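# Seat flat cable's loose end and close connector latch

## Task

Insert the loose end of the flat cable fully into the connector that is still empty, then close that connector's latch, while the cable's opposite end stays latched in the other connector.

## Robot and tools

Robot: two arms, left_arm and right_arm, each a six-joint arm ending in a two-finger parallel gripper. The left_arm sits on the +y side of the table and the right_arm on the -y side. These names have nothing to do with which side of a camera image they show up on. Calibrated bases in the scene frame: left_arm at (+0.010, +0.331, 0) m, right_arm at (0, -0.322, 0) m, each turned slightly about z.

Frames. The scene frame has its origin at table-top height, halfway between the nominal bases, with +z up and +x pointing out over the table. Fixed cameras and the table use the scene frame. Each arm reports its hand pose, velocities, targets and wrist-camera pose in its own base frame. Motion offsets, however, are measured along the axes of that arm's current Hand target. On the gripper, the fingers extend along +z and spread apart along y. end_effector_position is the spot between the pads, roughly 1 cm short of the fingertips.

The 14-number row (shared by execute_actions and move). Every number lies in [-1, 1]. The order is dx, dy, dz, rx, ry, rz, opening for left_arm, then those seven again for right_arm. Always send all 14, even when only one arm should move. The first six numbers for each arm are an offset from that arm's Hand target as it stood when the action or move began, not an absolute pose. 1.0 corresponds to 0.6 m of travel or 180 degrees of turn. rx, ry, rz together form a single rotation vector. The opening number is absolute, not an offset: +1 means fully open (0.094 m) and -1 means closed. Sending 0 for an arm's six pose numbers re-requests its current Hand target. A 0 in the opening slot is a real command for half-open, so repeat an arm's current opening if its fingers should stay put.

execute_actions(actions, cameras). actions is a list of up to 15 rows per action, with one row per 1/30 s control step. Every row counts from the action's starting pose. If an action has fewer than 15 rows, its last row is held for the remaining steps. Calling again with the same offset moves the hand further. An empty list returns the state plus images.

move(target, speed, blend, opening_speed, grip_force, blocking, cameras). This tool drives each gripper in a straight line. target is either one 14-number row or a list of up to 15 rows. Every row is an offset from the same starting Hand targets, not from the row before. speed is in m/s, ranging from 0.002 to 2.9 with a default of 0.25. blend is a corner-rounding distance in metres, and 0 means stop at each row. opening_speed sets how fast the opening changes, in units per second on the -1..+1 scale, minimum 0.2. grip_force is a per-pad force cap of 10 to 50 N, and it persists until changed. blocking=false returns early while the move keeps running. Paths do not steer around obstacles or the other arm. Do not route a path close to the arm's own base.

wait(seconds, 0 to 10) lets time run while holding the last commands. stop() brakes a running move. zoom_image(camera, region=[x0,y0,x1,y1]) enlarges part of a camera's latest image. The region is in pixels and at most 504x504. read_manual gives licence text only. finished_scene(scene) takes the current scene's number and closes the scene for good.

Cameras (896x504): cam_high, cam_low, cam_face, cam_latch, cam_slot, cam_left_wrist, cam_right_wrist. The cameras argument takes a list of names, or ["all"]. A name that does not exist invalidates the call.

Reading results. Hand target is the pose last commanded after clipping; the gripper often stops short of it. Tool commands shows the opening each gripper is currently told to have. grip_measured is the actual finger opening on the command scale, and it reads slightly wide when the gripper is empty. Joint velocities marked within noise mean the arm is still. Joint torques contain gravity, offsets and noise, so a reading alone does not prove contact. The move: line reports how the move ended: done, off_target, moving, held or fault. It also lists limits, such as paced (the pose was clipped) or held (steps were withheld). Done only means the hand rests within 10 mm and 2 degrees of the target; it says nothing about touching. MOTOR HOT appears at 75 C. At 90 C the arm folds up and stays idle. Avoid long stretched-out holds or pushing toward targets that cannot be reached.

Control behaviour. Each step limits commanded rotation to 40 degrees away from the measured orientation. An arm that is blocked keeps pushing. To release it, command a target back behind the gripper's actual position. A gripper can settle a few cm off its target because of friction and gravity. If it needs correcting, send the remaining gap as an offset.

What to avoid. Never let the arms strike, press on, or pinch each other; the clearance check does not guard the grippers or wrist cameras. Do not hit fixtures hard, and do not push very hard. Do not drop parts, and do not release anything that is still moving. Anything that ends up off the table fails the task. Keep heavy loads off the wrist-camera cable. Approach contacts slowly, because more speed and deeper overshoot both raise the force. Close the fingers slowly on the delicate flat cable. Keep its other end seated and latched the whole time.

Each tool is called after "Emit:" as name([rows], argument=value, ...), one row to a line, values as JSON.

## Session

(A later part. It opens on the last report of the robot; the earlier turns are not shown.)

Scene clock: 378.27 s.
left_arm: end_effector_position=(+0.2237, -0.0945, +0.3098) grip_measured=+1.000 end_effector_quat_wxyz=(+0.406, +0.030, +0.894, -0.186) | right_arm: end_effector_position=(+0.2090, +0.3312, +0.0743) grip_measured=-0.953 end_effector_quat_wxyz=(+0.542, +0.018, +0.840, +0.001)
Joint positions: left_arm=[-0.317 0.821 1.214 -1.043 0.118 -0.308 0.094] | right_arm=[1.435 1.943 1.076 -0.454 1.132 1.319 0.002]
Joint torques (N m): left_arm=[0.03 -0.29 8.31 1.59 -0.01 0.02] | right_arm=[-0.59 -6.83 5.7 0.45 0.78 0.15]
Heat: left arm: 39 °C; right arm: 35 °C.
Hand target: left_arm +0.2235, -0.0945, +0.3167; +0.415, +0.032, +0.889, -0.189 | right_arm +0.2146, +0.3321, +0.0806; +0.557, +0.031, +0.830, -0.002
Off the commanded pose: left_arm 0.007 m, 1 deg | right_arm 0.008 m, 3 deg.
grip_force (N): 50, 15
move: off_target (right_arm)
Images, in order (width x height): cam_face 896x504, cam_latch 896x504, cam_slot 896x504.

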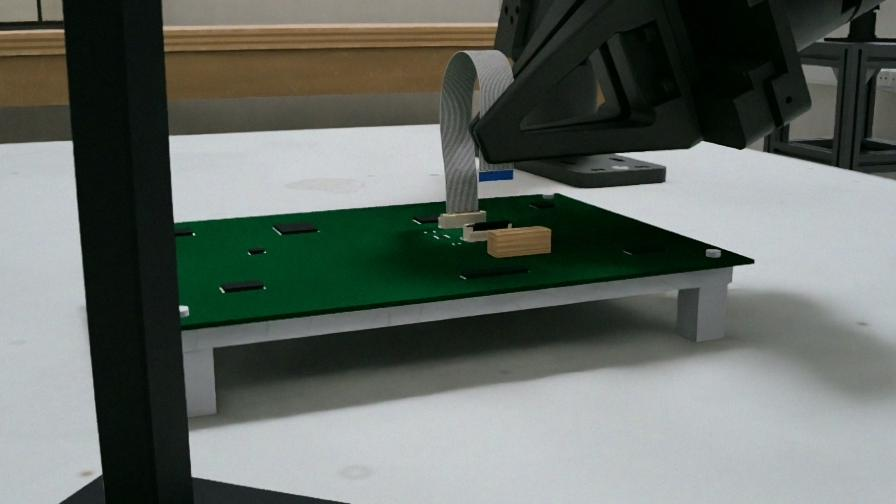

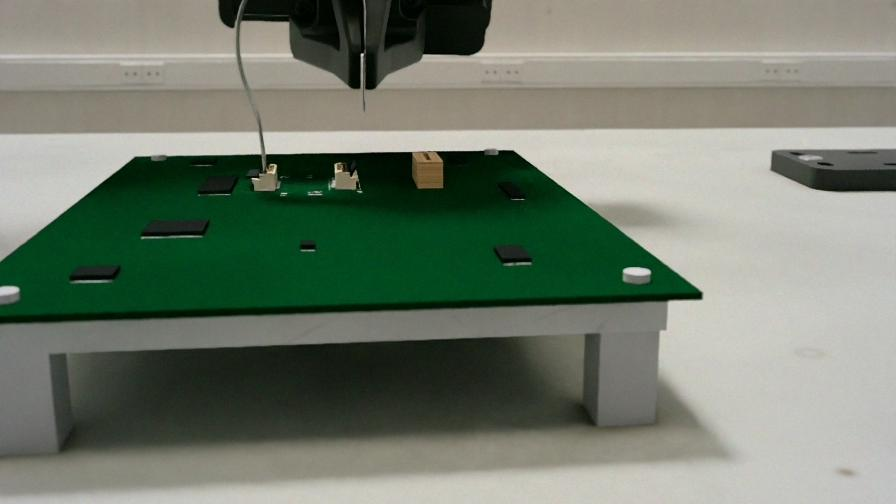

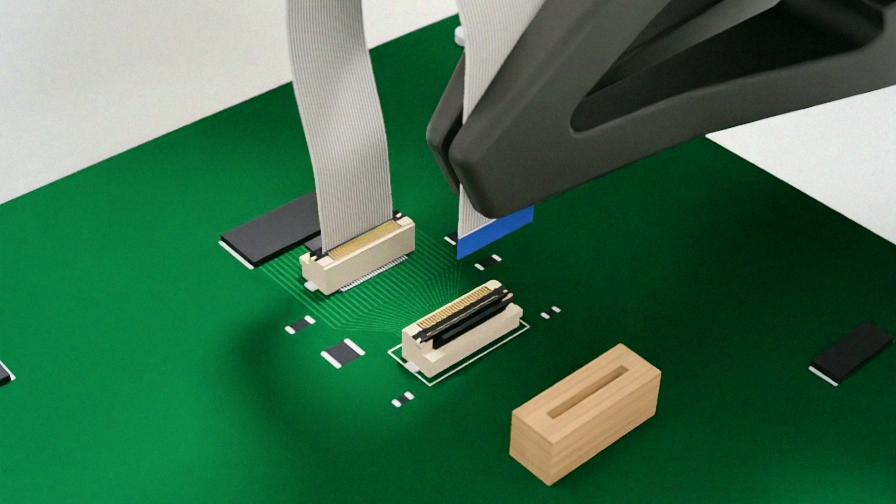

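Emit:
move(target=[0,0,0,0,0,0,1,0.0361,-0.0172,0.0166,0,0,0,-0.955], speed=0.06, cameras=["cam_latch","cam_face","cam_slot"])

Emit:
zoom_image(camera="cam_latch", region=[300, 135, 372, 195])

Emit:
zoom_image(camera="cam_face", region=[430, 170, 530, 260])

Emit:
zoom_image(camera="cam_slot", region=[380, 240, 540, 390])

Scene clock: 382.60 s.
left_arm: end_effector_position=(+0.2237, -0.0945, +0.3098) grip_measured=+1.000 end_effector_quat_wxyz=(+0.406, +0.030, +0.894, -0.186) | right_arm: end_effector_position=(+0.2100, +0.3241, +0.0543) grip_measured=-0.953 end_effector_quat_wxyz=(+0.542, +0.018, +0.840, -0.005)
Joint positions: left_arm=[-0.317 0.821 1.214 -1.043 0.118 -0.308 0.094] | right_arm=[1.43 1.977 1.028 -0.382 1.132 1.32 0.002]
Joint torques (N m): left_arm=[0.1 -0.28 8.35 1.58 -0.02 0] | right_arm=[-0.61 -7.08 3.22 0.79 0.78 0.09]
Heat: left arm: 39 °C; right arm: 35 °C.
Hand target: left_arm +0.2235, -0.0945, +0.3167; +0.415, +0.032, +0.889, -0.189 | right_arm +0.2151, +0.3225, +0.0565; +0.557, +0.031, +0.830, -0.002
Off the commanded pose: left_arm 0.007 m, 1 deg | right_arm 0.006 m, 3 deg.
grip_force (N): 50, 15
move: off_target (right_arm)
Images, in order (width x height): cam_face 896x504, cam_latch 896x504, cam_slot 896x504.

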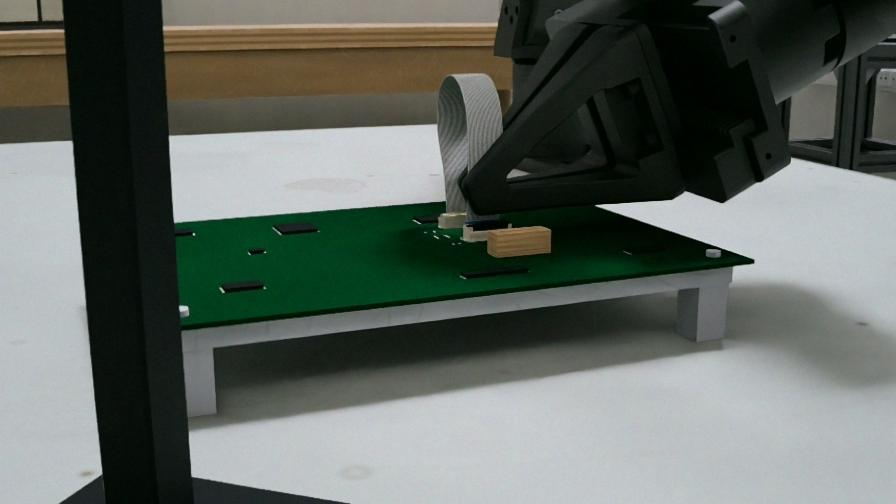

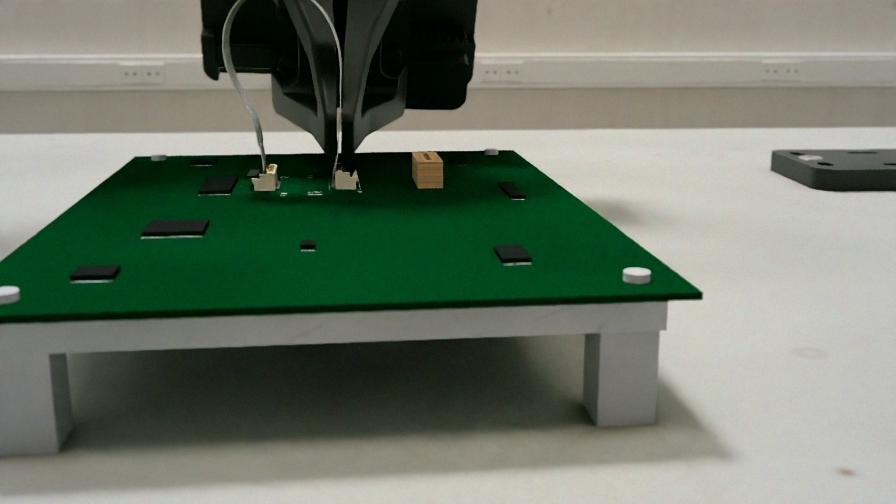

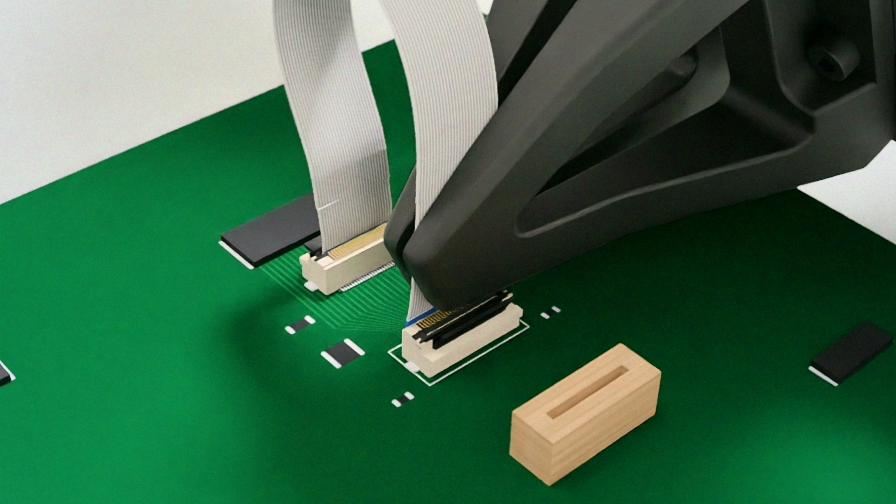

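Scaled by 7.000 from the camera's 896x504 image, which has a finer 1280x720 frame.

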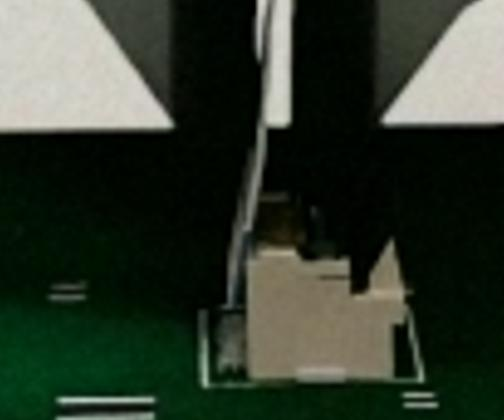

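Scaled by 5.040 from the camera's 896x504 image, which has a finer 1280x720 frame.

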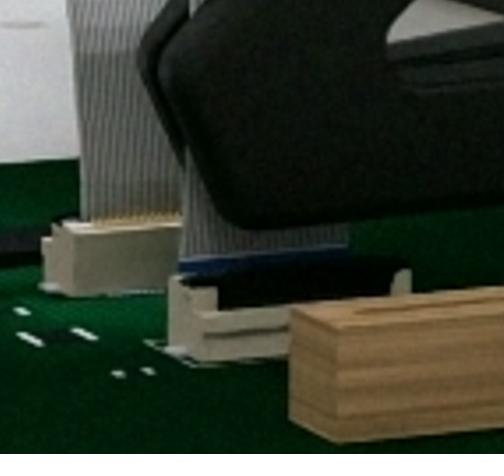

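Scaled by 3.150 from the camera's 896x504 image, which has a finer 1280x720 frame.

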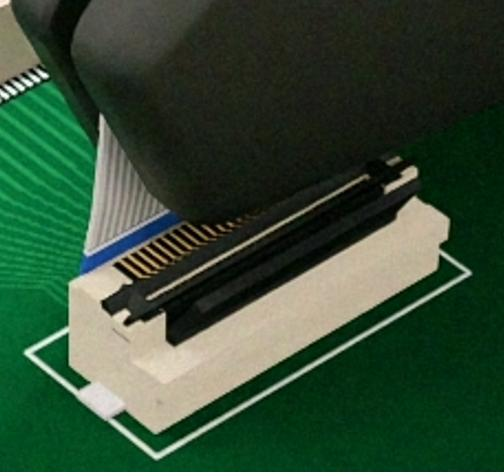

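Emit:
move([
  [0,0,0,0,0,0,1,-0.0331,0.0011,-0.0136,0,0,0,-0.955],
  [0,0,0,0,0,0,1,-0.0315,0.0118,-0.0168,0,0,0,-0.955],
], speed=0.06, cameras=["cam_latch","cam_face","cam_slot"])

Emit:
zoom_image(camera="cam_latch", region=[300, 135, 372, 195])

Emit:
zoom_image(camera="cam_face", region=[430, 170, 530, 260])

Emit:
zoom_image(camera="cam_slot", region=[380, 240, 540, 390])

Scene clock: 386.63 s.
left_arm: end_effector_position=(+0.2237, -0.0945, +0.3098) grip_measured=+1.000 end_effector_quat_wxyz=(+0.406, +0.030, +0.894, -0.186) | right_arm: end_effector_position=(+0.2102, +0.3258, +0.0623) grip_measured=-0.953 end_effector_quat_wxyz=(+0.541, +0.015, +0.841, -0.013)
Joint positions: left_arm=[-0.317 0.821 1.214 -1.043 0.118 -0.308 0.094] | right_arm=[1.43 1.971 1.063 -0.449 1.132 1.329 0.002]
Joint torques (N m): left_arm=[0.03 -0.31 8.35 1.58 -0.02 0.02] | right_arm=[0.06 -9.02 5.27 0.4 0.8 0.16]
Heat: left arm: 39 °C; right arm: 35 °C.
Hand target: left_arm +0.2235, -0.0945, +0.3167; +0.415, +0.032, +0.889, -0.189 | right_arm +0.2133, +0.3290, +0.0779; +0.557, +0.031, +0.830, -0.002
Off the commanded pose: left_arm 0.007 m, 1 deg | right_arm 0.016 m, 3 deg.
grip_force (N): 50, 15
move: off_target (right_arm)
Images, in order (width x height): cam_face 896x504, cam_latch 896x504, cam_slot 896x504.

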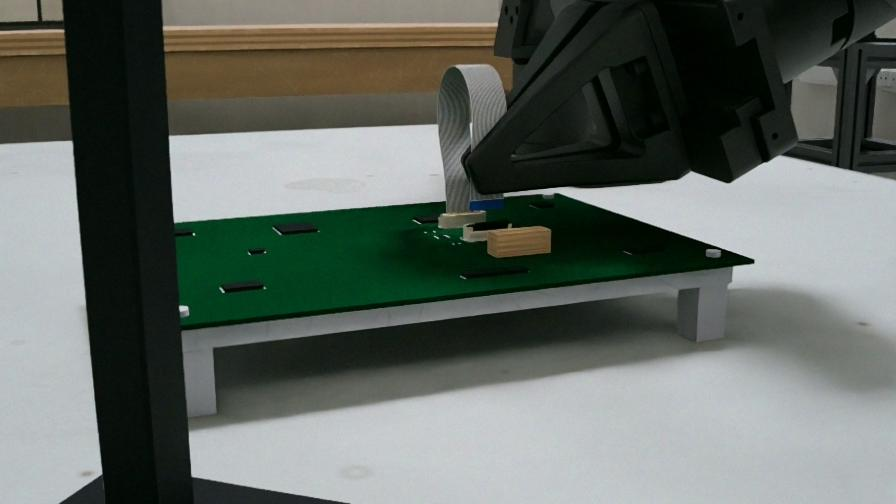

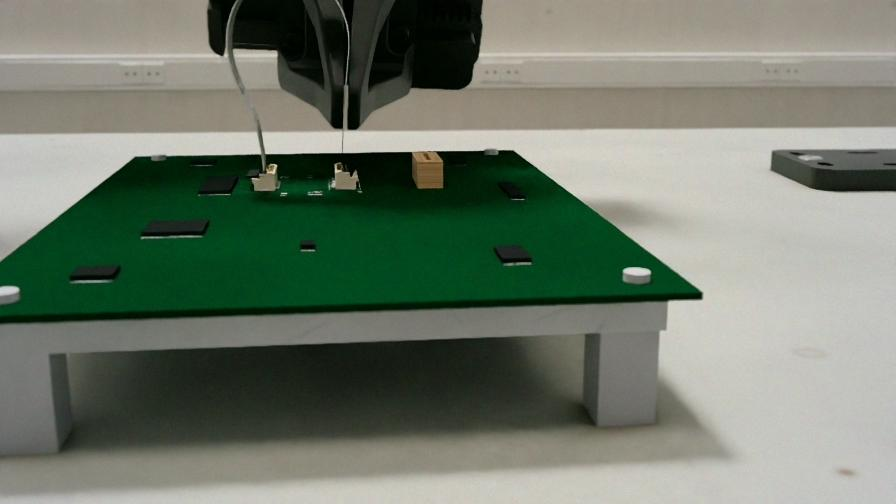

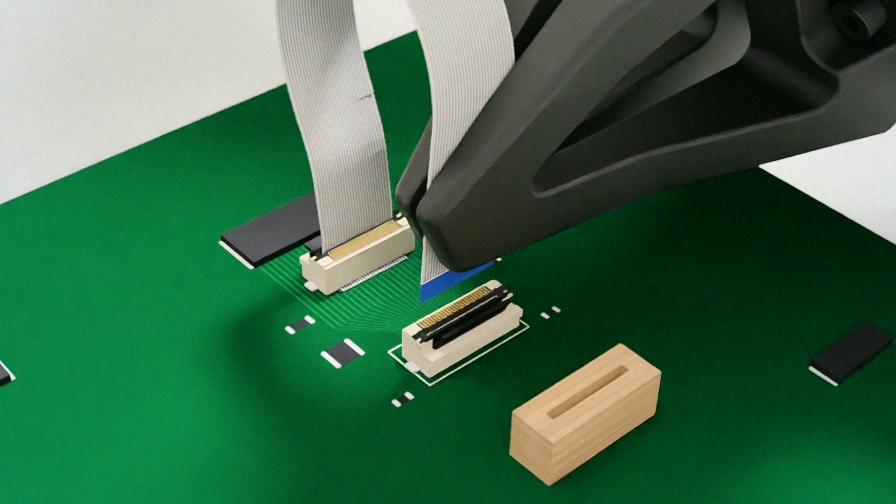

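Scaled by 7.000 from the camera's 896x504 image, which has a finer 1280x720 frame.

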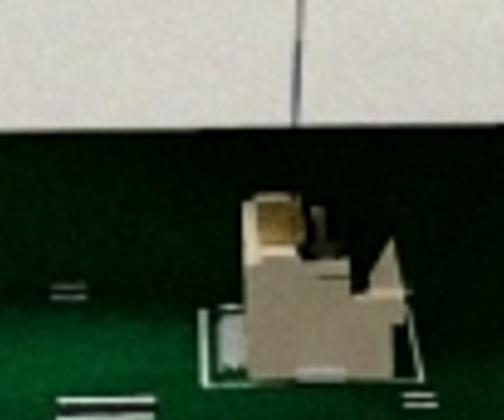

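Scaled by 5.040 from the camera's 896x504 image, which has a finer 1280x720 frame.

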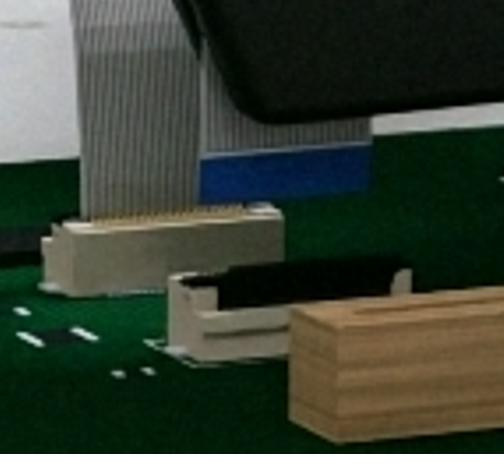

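Scaled by 3.150 from the camera's 896x504 image, which has a finer 1280x720 frame.

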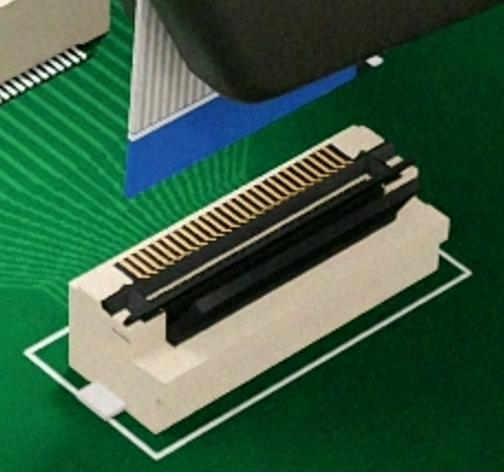

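Emit:
move(target=[0,0,0,0,0,0,1,0.0146,0.0051,0.0044,0,0,0,-0.955], speed=0.03, cameras=["cam_latch","cam_face"])

Emit:
zoom_image(camera="cam_latch", region=[300, 135, 372, 195])

Emit:
zoom_image(camera="cam_face", region=[430, 170, 530, 260])

Scene clock: 390.60 s.
left_arm: end_effector_position=(+0.2237, -0.0945, +0.3098) grip_measured=+1.000 end_effector_quat_wxyz=(+0.406, +0.030, +0.894, -0.186) | right_arm: end_effector_position=(+0.2102, +0.3257, +0.0623) grip_measured=-0.953 end_effector_quat_wxyz=(+0.541, +0.019, +0.841, -0.010)
Joint positions: left_arm=[-0.317 0.821 1.214 -1.043 0.118 -0.308 0.094] | right_arm=[1.43 1.971 1.063 -0.449 1.132 1.338 0.002]
Joint torques (N m): left_arm=[0.1 -0.28 8.31 1.62 -0.01 0.05] | right_arm=[0.35 -6.72 5.72 0.57 0.8 0.14]
Heat: left arm: 39 °C; right arm: 35 °C.
Hand target: left_arm +0.2235, -0.0945, +0.3167; +0.415, +0.032, +0.889, -0.189 | right_arm +0.2126, +0.3324, +0.0689; +0.557, +0.031, +0.830, -0.002
Off the commanded pose: left_arm 0.007 m, 1 deg | right_arm 0.010 m, 3 deg.
grip_force (N): 50, 15
move: off_target (right_arm)
Images, in order (width x height): cam_face 896x504, cam_latch 896x504.

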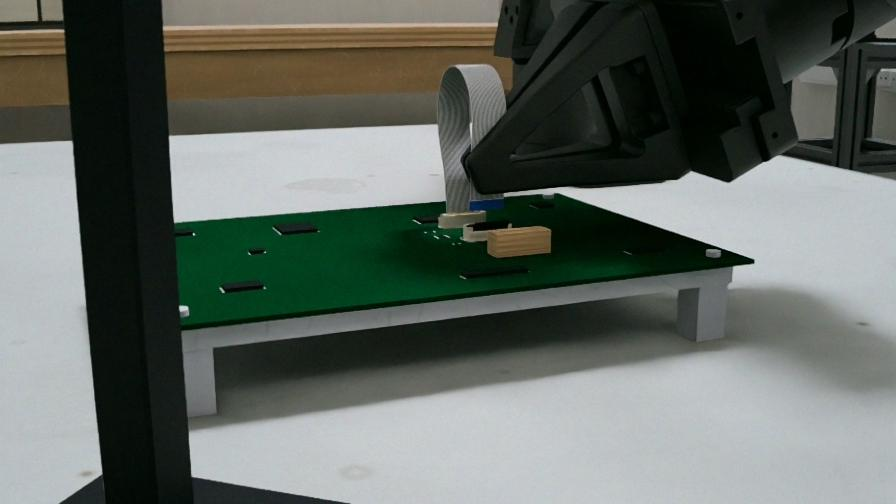

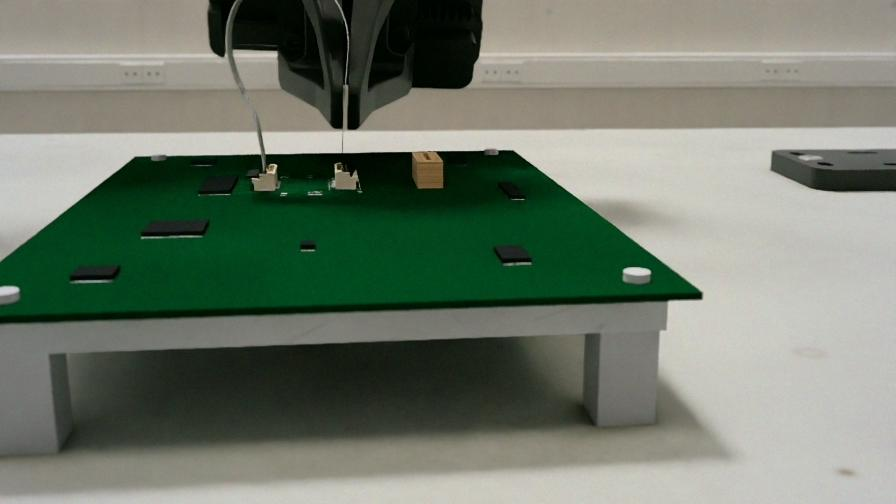

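Scaled by 7.000 from the camera's 896x504 image, which has a finer 1280x720 frame.

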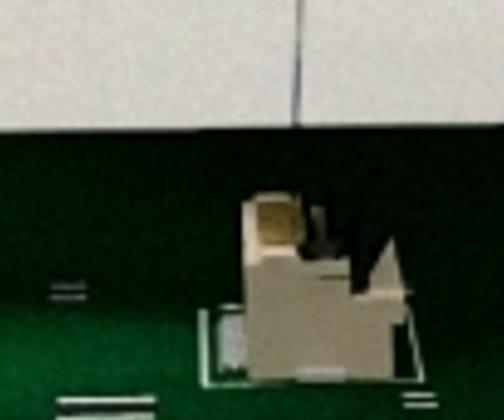

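Scaled by 5.040 from the camera's 896x504 image, which has a finer 1280x720 frame.

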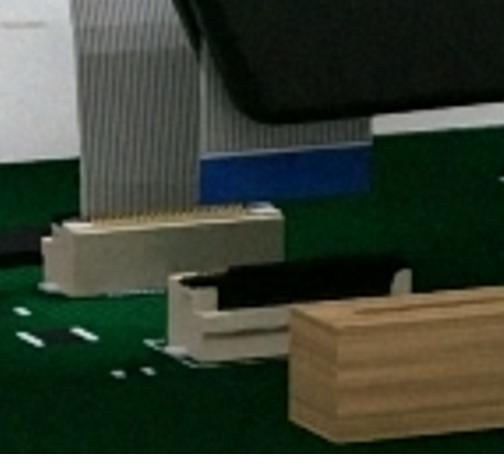

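Emit:
move(target=[0,0,0,0,0,0,1,0.0137,-0.0005,0.0056,0,0,0,-0.955], speed=0.03, cameras=["cam_latch","cam_face","cam_slot"])

Emit:
zoom_image(camera="cam_latch", region=[300, 135, 372, 195])

Emit:
zoom_image(camera="cam_face", region=[430, 170, 530, 260])

Emit:
zoom_image(camera="cam_slot", region=[380, 240, 540, 390])

Scene clock: 395.73 s.
left_arm: end_effector_position=(+0.2237, -0.0945, +0.3098) grip_measured=+1.000 end_effector_quat_wxyz=(+0.406, +0.030, +0.894, -0.186) | right_arm: end_effector_position=(+0.2102, +0.3258, +0.0545) grip_measured=-0.953 end_effector_quat_wxyz=(+0.540, +0.017, +0.841, -0.015)
Joint positions: left_arm=[-0.317 0.821 1.214 -1.043 0.118 -0.308 0.094] | right_arm=[1.43 1.995 1.063 -0.438 1.133 1.342 0.002]
Joint torques (N m): left_arm=[0.1 -0.21 8.29 1.59 -0.01 0.01] | right_arm=[0.39 -6.94 4.83 0.7 0.79 0.15]
Heat: left arm: 39 °C; right arm: 34 °C.
Hand target: left_arm +0.2235, -0.0945, +0.3167; +0.415, +0.032, +0.889, -0.189 | right_arm +0.2126, +0.3323, +0.0600; +0.557, +0.031, +0.830, -0.002
Off the commanded pose: left_arm 0.007 m, 1 deg | right_arm 0.009 m, 3 deg.
grip_force (N): 50, 15
move: off_target (right_arm)
Images, in order (width x height): cam_face 896x504, cam_latch 896x504, cam_slot 896x504.

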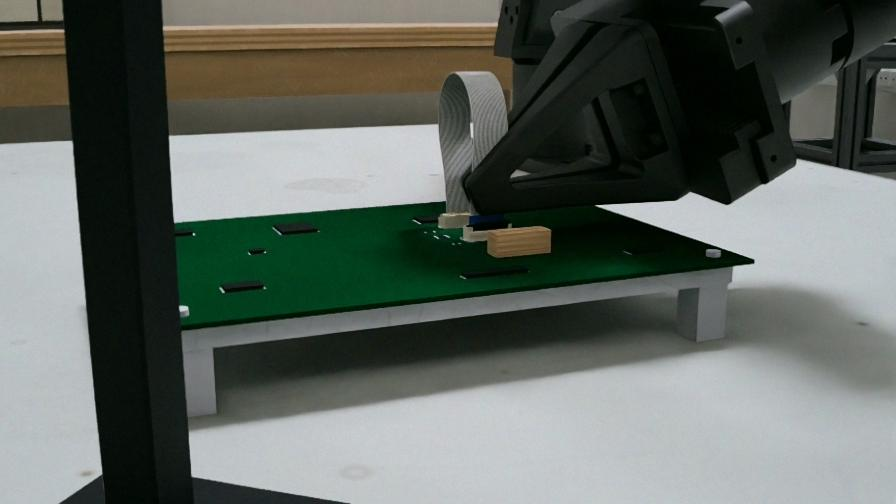

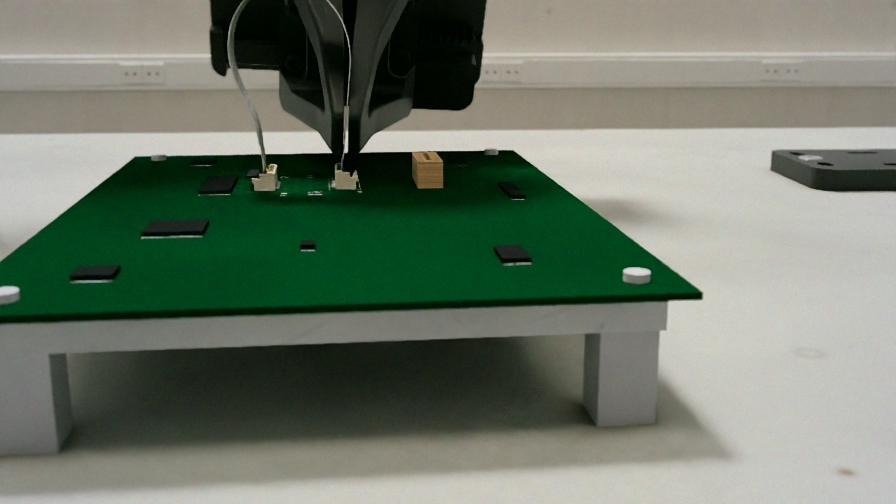

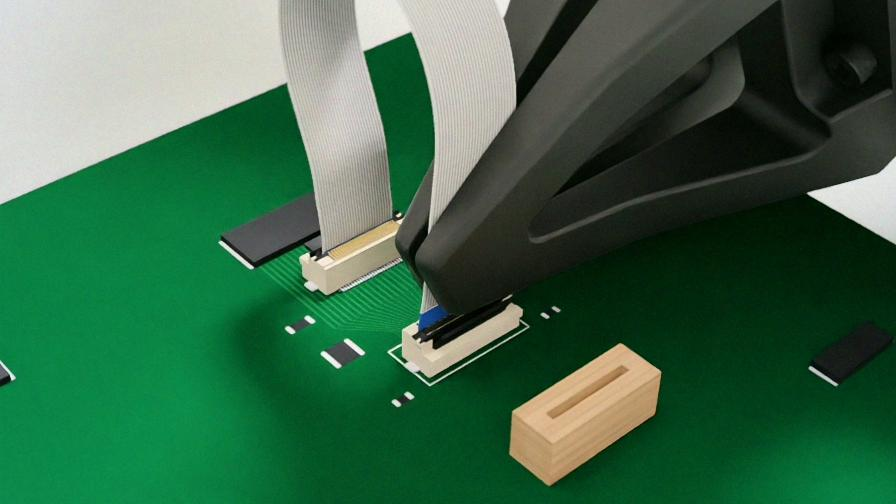

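Scaled by 7.000 from the camera's 896x504 image, which has a finer 1280x720 frame.

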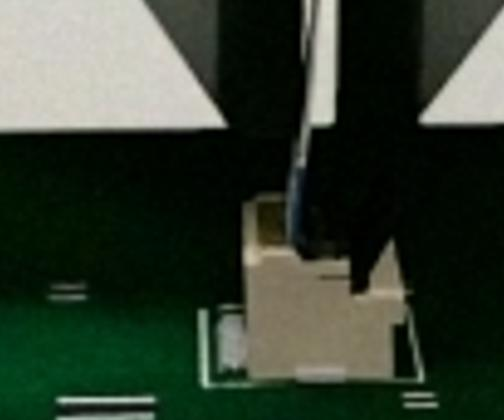

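Scaled by 5.040 from the camera's 896x504 image, which has a finer 1280x720 frame.

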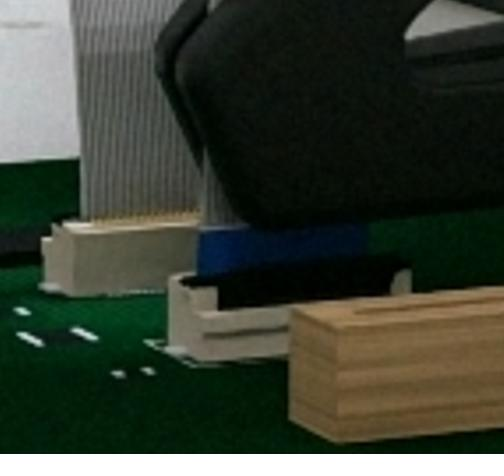

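Scaled by 3.150 from the camera's 896x504 image, which has a finer 1280x720 frame.

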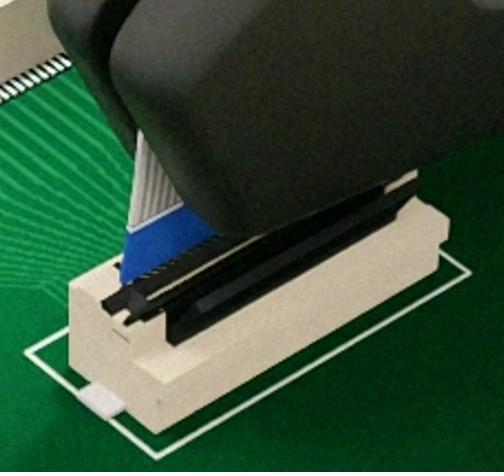

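Emit:
move(target=[0,0,0,0,0,0,1,0.0048,-0.0007,-0.0117,0,0,0.03,-0.955], speed=0.02, cameras=["cam_latch","cam_face","cam_slot"])

Emit:
zoom_image(camera="cam_latch", region=[300, 135, 372, 195])

Emit:
zoom_image(camera="cam_face", region=[430, 170, 530, 260])

Emit:
zoom_image(camera="cam_slot", region=[380, 240, 540, 390])

Scene clock: 400.97 s.
left_arm: end_effector_position=(+0.2237, -0.0945, +0.3098) grip_measured=+1.000 end_effector_quat_wxyz=(+0.406, +0.030, +0.894, -0.186) | right_arm: end_effector_position=(+0.2042, +0.3282, +0.0542) grip_measured=-0.953 end_effector_quat_wxyz=(+0.541, +0.065, +0.838, +0.022)
Joint positions: left_arm=[-0.317 0.821 1.214 -1.043 0.118 -0.308 0.094] | right_arm=[1.448 1.999 1.066 -0.452 1.136 1.485 0.002]
Joint torques (N m): left_arm=[0.03 -0.2 8.18 1.6 -0.03 -0.02] | right_arm=[0.64 -6.91 5.34 0.38 0.8 0.14]
Heat: left arm: 39 °C; right arm: 34 °C.
Hand target: left_arm +0.2235, -0.0945, +0.3167; +0.415, +0.032, +0.889, -0.189 | right_arm +0.2050, +0.3323, +0.0600; +0.557, +0.070, +0.827, +0.024
Off the commanded pose: left_arm 0.007 m, 1 deg | right_arm 0.007 m, 2 deg.
grip_force (N): 50, 15
move: done
Images, in order (width x height): cam_face 896x504, cam_latch 896x504, cam_slot 896x504.

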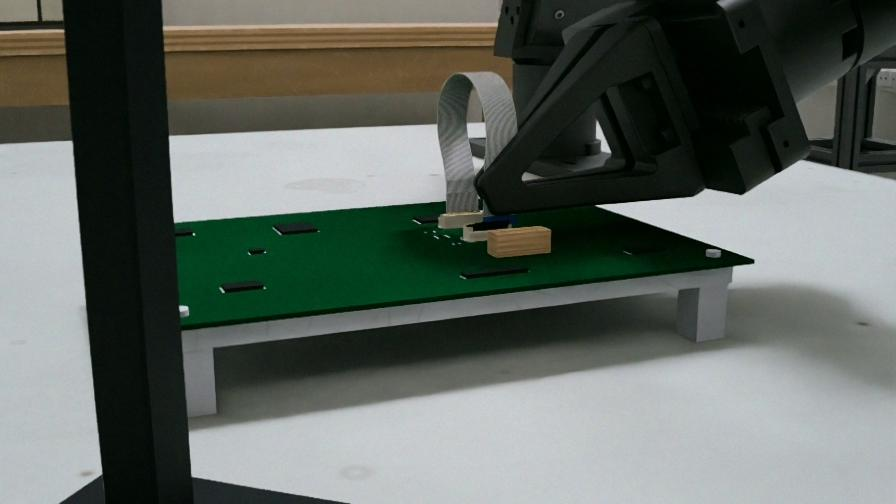

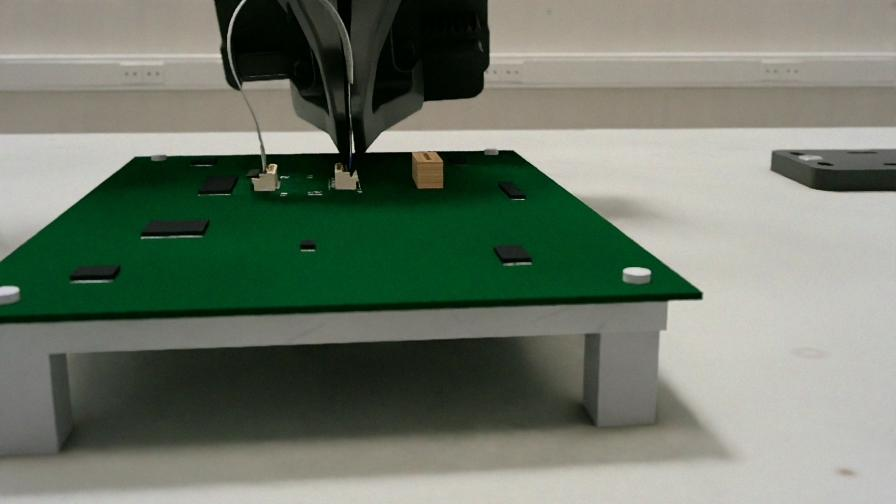

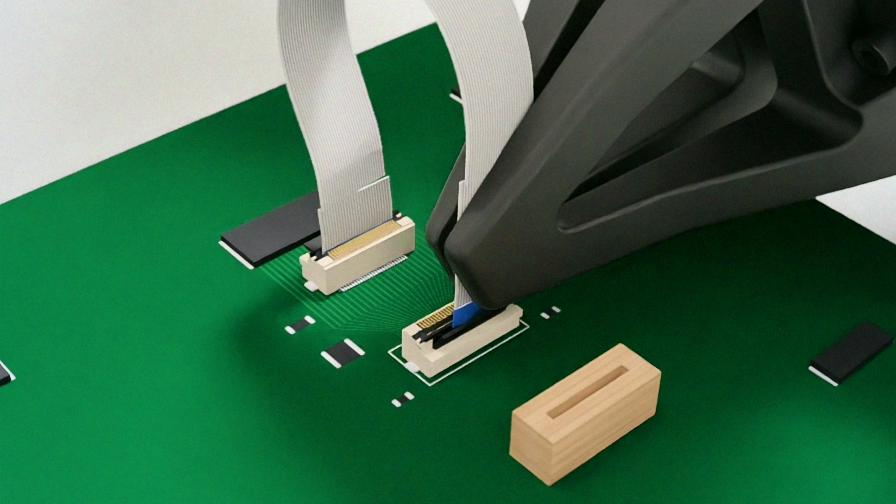

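Scaled by 7.000 from the camera's 896x504 image, which has a finer 1280x720 frame.

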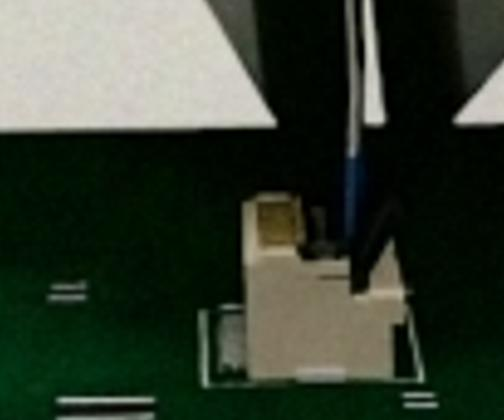

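Scaled by 5.040 from the camera's 896x504 image, which has a finer 1280x720 frame.

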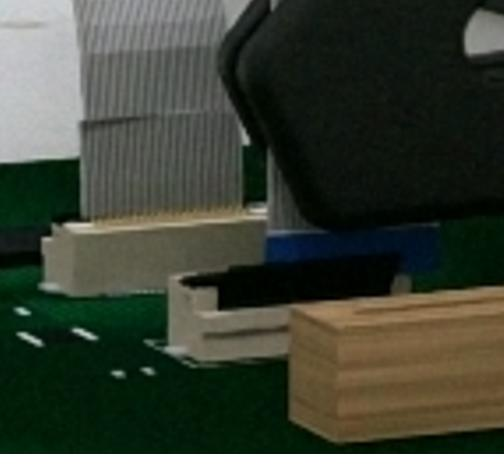

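Scaled by 3.150 from the camera's 896x504 image, which has a finer 1280x720 frame.

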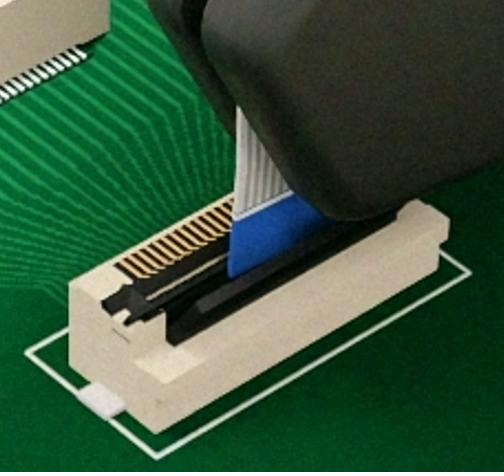

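Emit:
move([
  [0,0,0,0,0,0,1,-0.0176,0.0023,-0.0072,0,0,-0.015,-0.955],
  [0,0,0,0,0,0,1,-0.0233,0.0036,0.0071,0,0,-0.015,-0.955],
], speed=0.03, cameras=["cam_latch","cam_face","cam_slot"])

Emit:
zoom_image(camera="cam_latch", region=[300, 135, 372, 195])

Emit:
zoom_image(camera="cam_face", region=[430, 170, 530, 260])

Emit:
zoom_image(camera="cam_slot", region=[380, 240, 540, 390])

Scene clock: 405.37 s.
left_arm: end_effector_position=(+0.2237, -0.0945, +0.3098) grip_measured=+1.000 end_effector_quat_wxyz=(+0.406, +0.030, +0.894, -0.186) | right_arm: end_effector_position=(+0.2088, +0.3282, +0.0575) grip_measured=-0.953 end_effector_quat_wxyz=(+0.541, +0.031, +0.840, -0.007)
Joint positions: left_arm=[-0.317 0.821 1.214 -1.043 0.118 -0.308 0.094] | right_arm=[1.435 1.999 1.084 -0.47 1.136 1.391 0.002]
Joint torques (N m): left_arm=[0.17 -0.36 8.25 1.57 -0.01 -0.02] | right_arm=[-0.57 -9.31 4.29 0.69 0.76 0.06]
Heat: left arm: 39 °C; right arm: 34 °C.
Hand target: left_arm +0.2235, -0.0945, +0.3167; +0.415, +0.032, +0.889, -0.189 | right_arm +0.2143, +0.3322, +0.0714; +0.557, +0.050, +0.829, +0.010
Off the commanded pose: left_arm 0.007 m, 1 deg | right_arm 0.016 m, 4 deg.
grip_force (N): 50, 15
move: off_target (right_arm)
Images, in order (width x height): cam_face 896x504, cam_latch 896x504, cam_slot 896x504.

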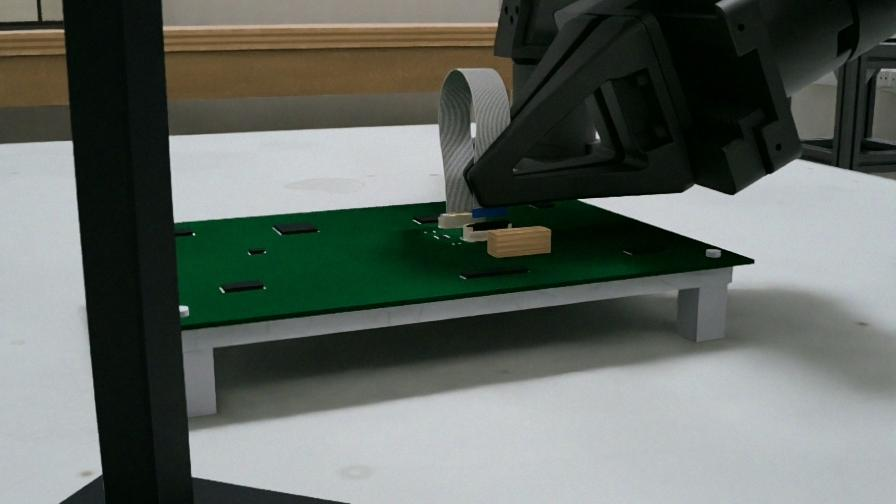

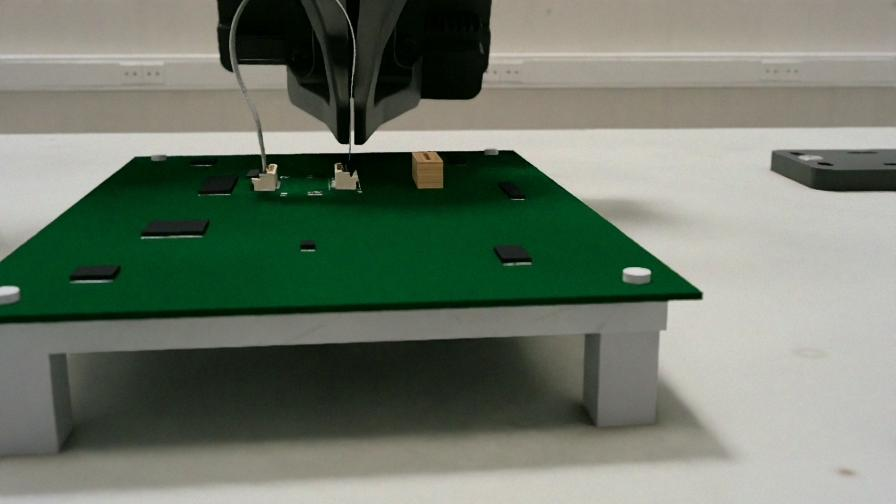

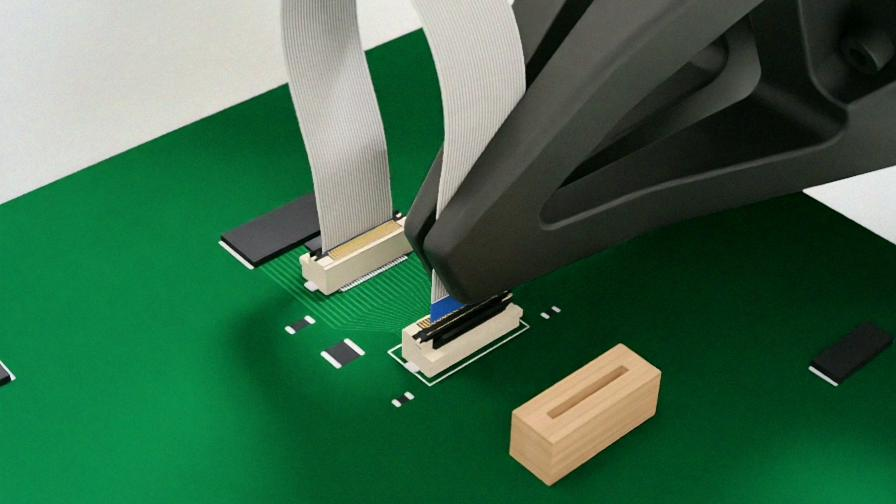

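Scaled by 7.000 from the camera's 896x504 image, which has a finer 1280x720 frame.

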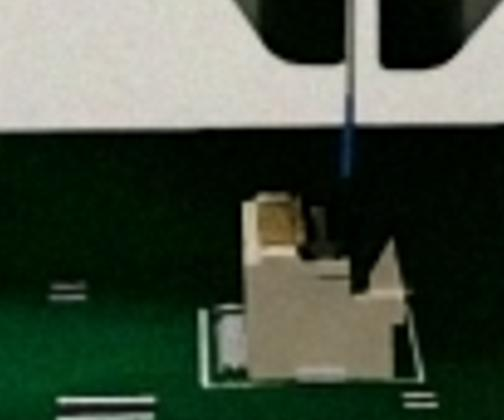

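Scaled by 5.040 from the camera's 896x504 image, which has a finer 1280x720 frame.

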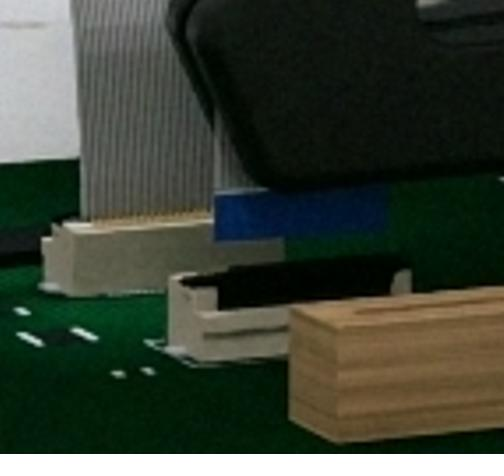

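Scaled by 3.150 from the camera's 896x504 image, which has a finer 1280x720 frame.

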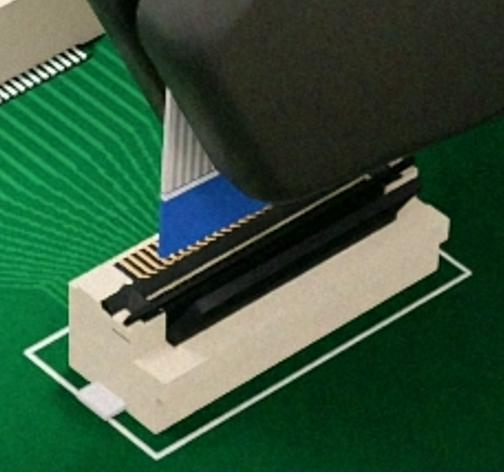

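Emit:
move(target=[0,0,0,0,0,0,1,0.0229,-0.0018,0.0094,0,0,-0.012,-0.955], speed=0.03, cameras=["cam_latch","cam_face","cam_slot"])

Emit:
zoom_image(camera="cam_latch", region=[300, 135, 372, 195])

Emit:
zoom_image(camera="cam_slot", region=[380, 240, 540, 390])

Scene clock: 409.07 s.
left_arm: end_effector_position=(+0.2237, -0.0945, +0.3098) grip_measured=+1.000 end_effector_quat_wxyz=(+0.406, +0.030, +0.894, -0.186) | right_arm: end_effector_position=(+0.2097, +0.3344, +0.0563) grip_measured=-0.953 end_effector_quat_wxyz=(+0.543, +0.027, +0.839, +0.002)
Joint positions: left_arm=[-0.317 0.821 1.214 -1.043 0.118 -0.308 0.094] | right_arm=[1.435 2.004 1.079 -0.413 1.136 1.351 0.002]
Joint torques (N m): left_arm=[0.1 -0.29 8.21 1.6 -0.05 0.07] | right_arm=[-0.54 -7.09 3.25 0.74 0.75 0.05]
Heat: left arm: 39 °C; right arm: 34 °C.
Hand target: left_arm +0.2235, -0.0945, +0.3167; +0.415, +0.032, +0.889, -0.189 | right_arm +0.2143, +0.3323, +0.0566; +0.557, +0.035, +0.830, +0.000
Off the commanded pose: left_arm 0.007 m, 1 deg | right_arm 0.005 m, 2 deg.
grip_force (N): 50, 15
move: done
Images, in order (width x height): cam_face 896x504, cam_latch 896x504, cam_slot 896x504.

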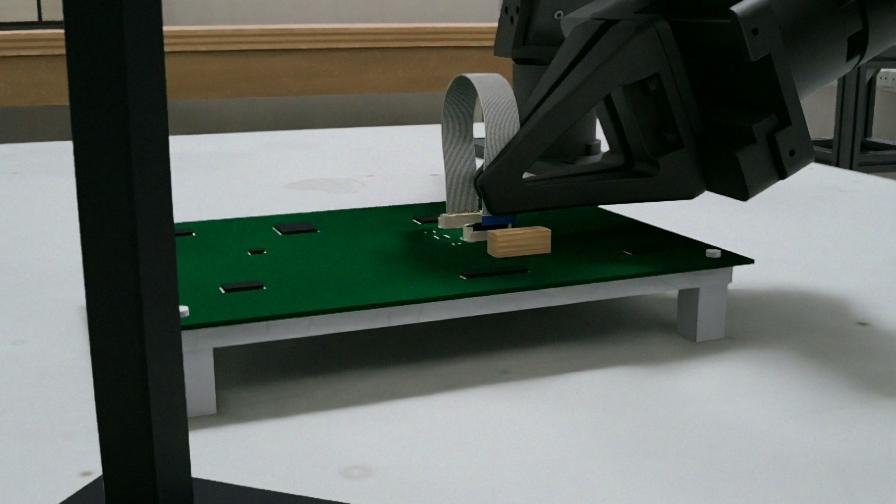

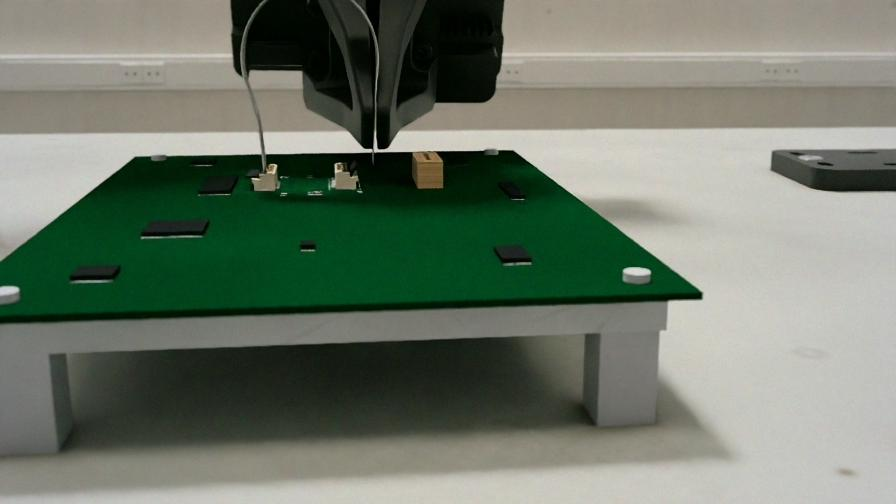

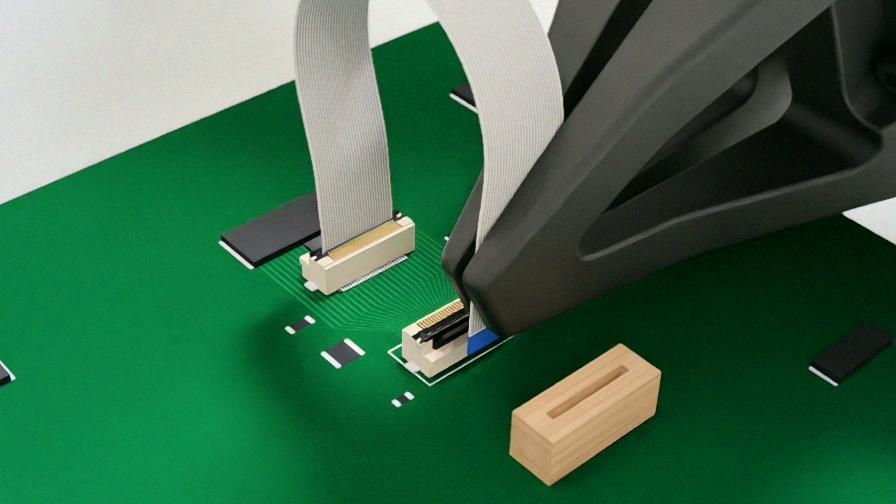

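Scaled by 7.000 from the camera's 896x504 image, which has a finer 1280x720 frame.

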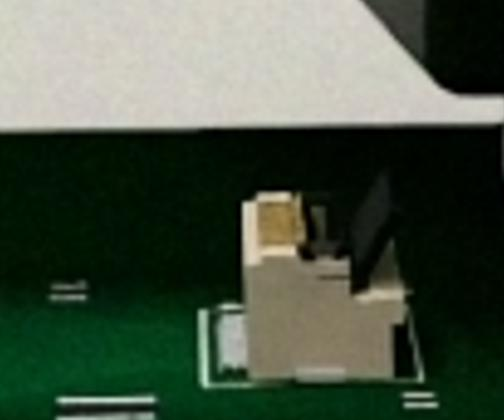

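Scaled by 3.150 from the camera's 896x504 image, which has a finer 1280x720 frame.

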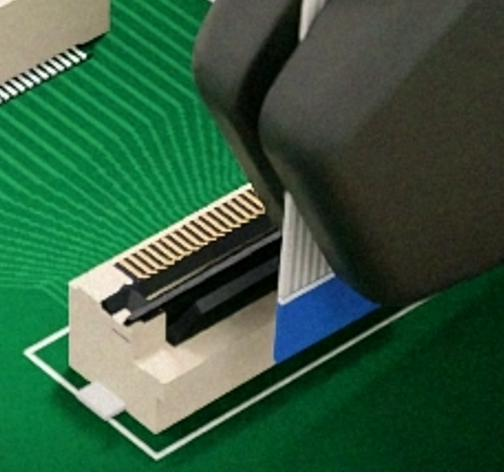

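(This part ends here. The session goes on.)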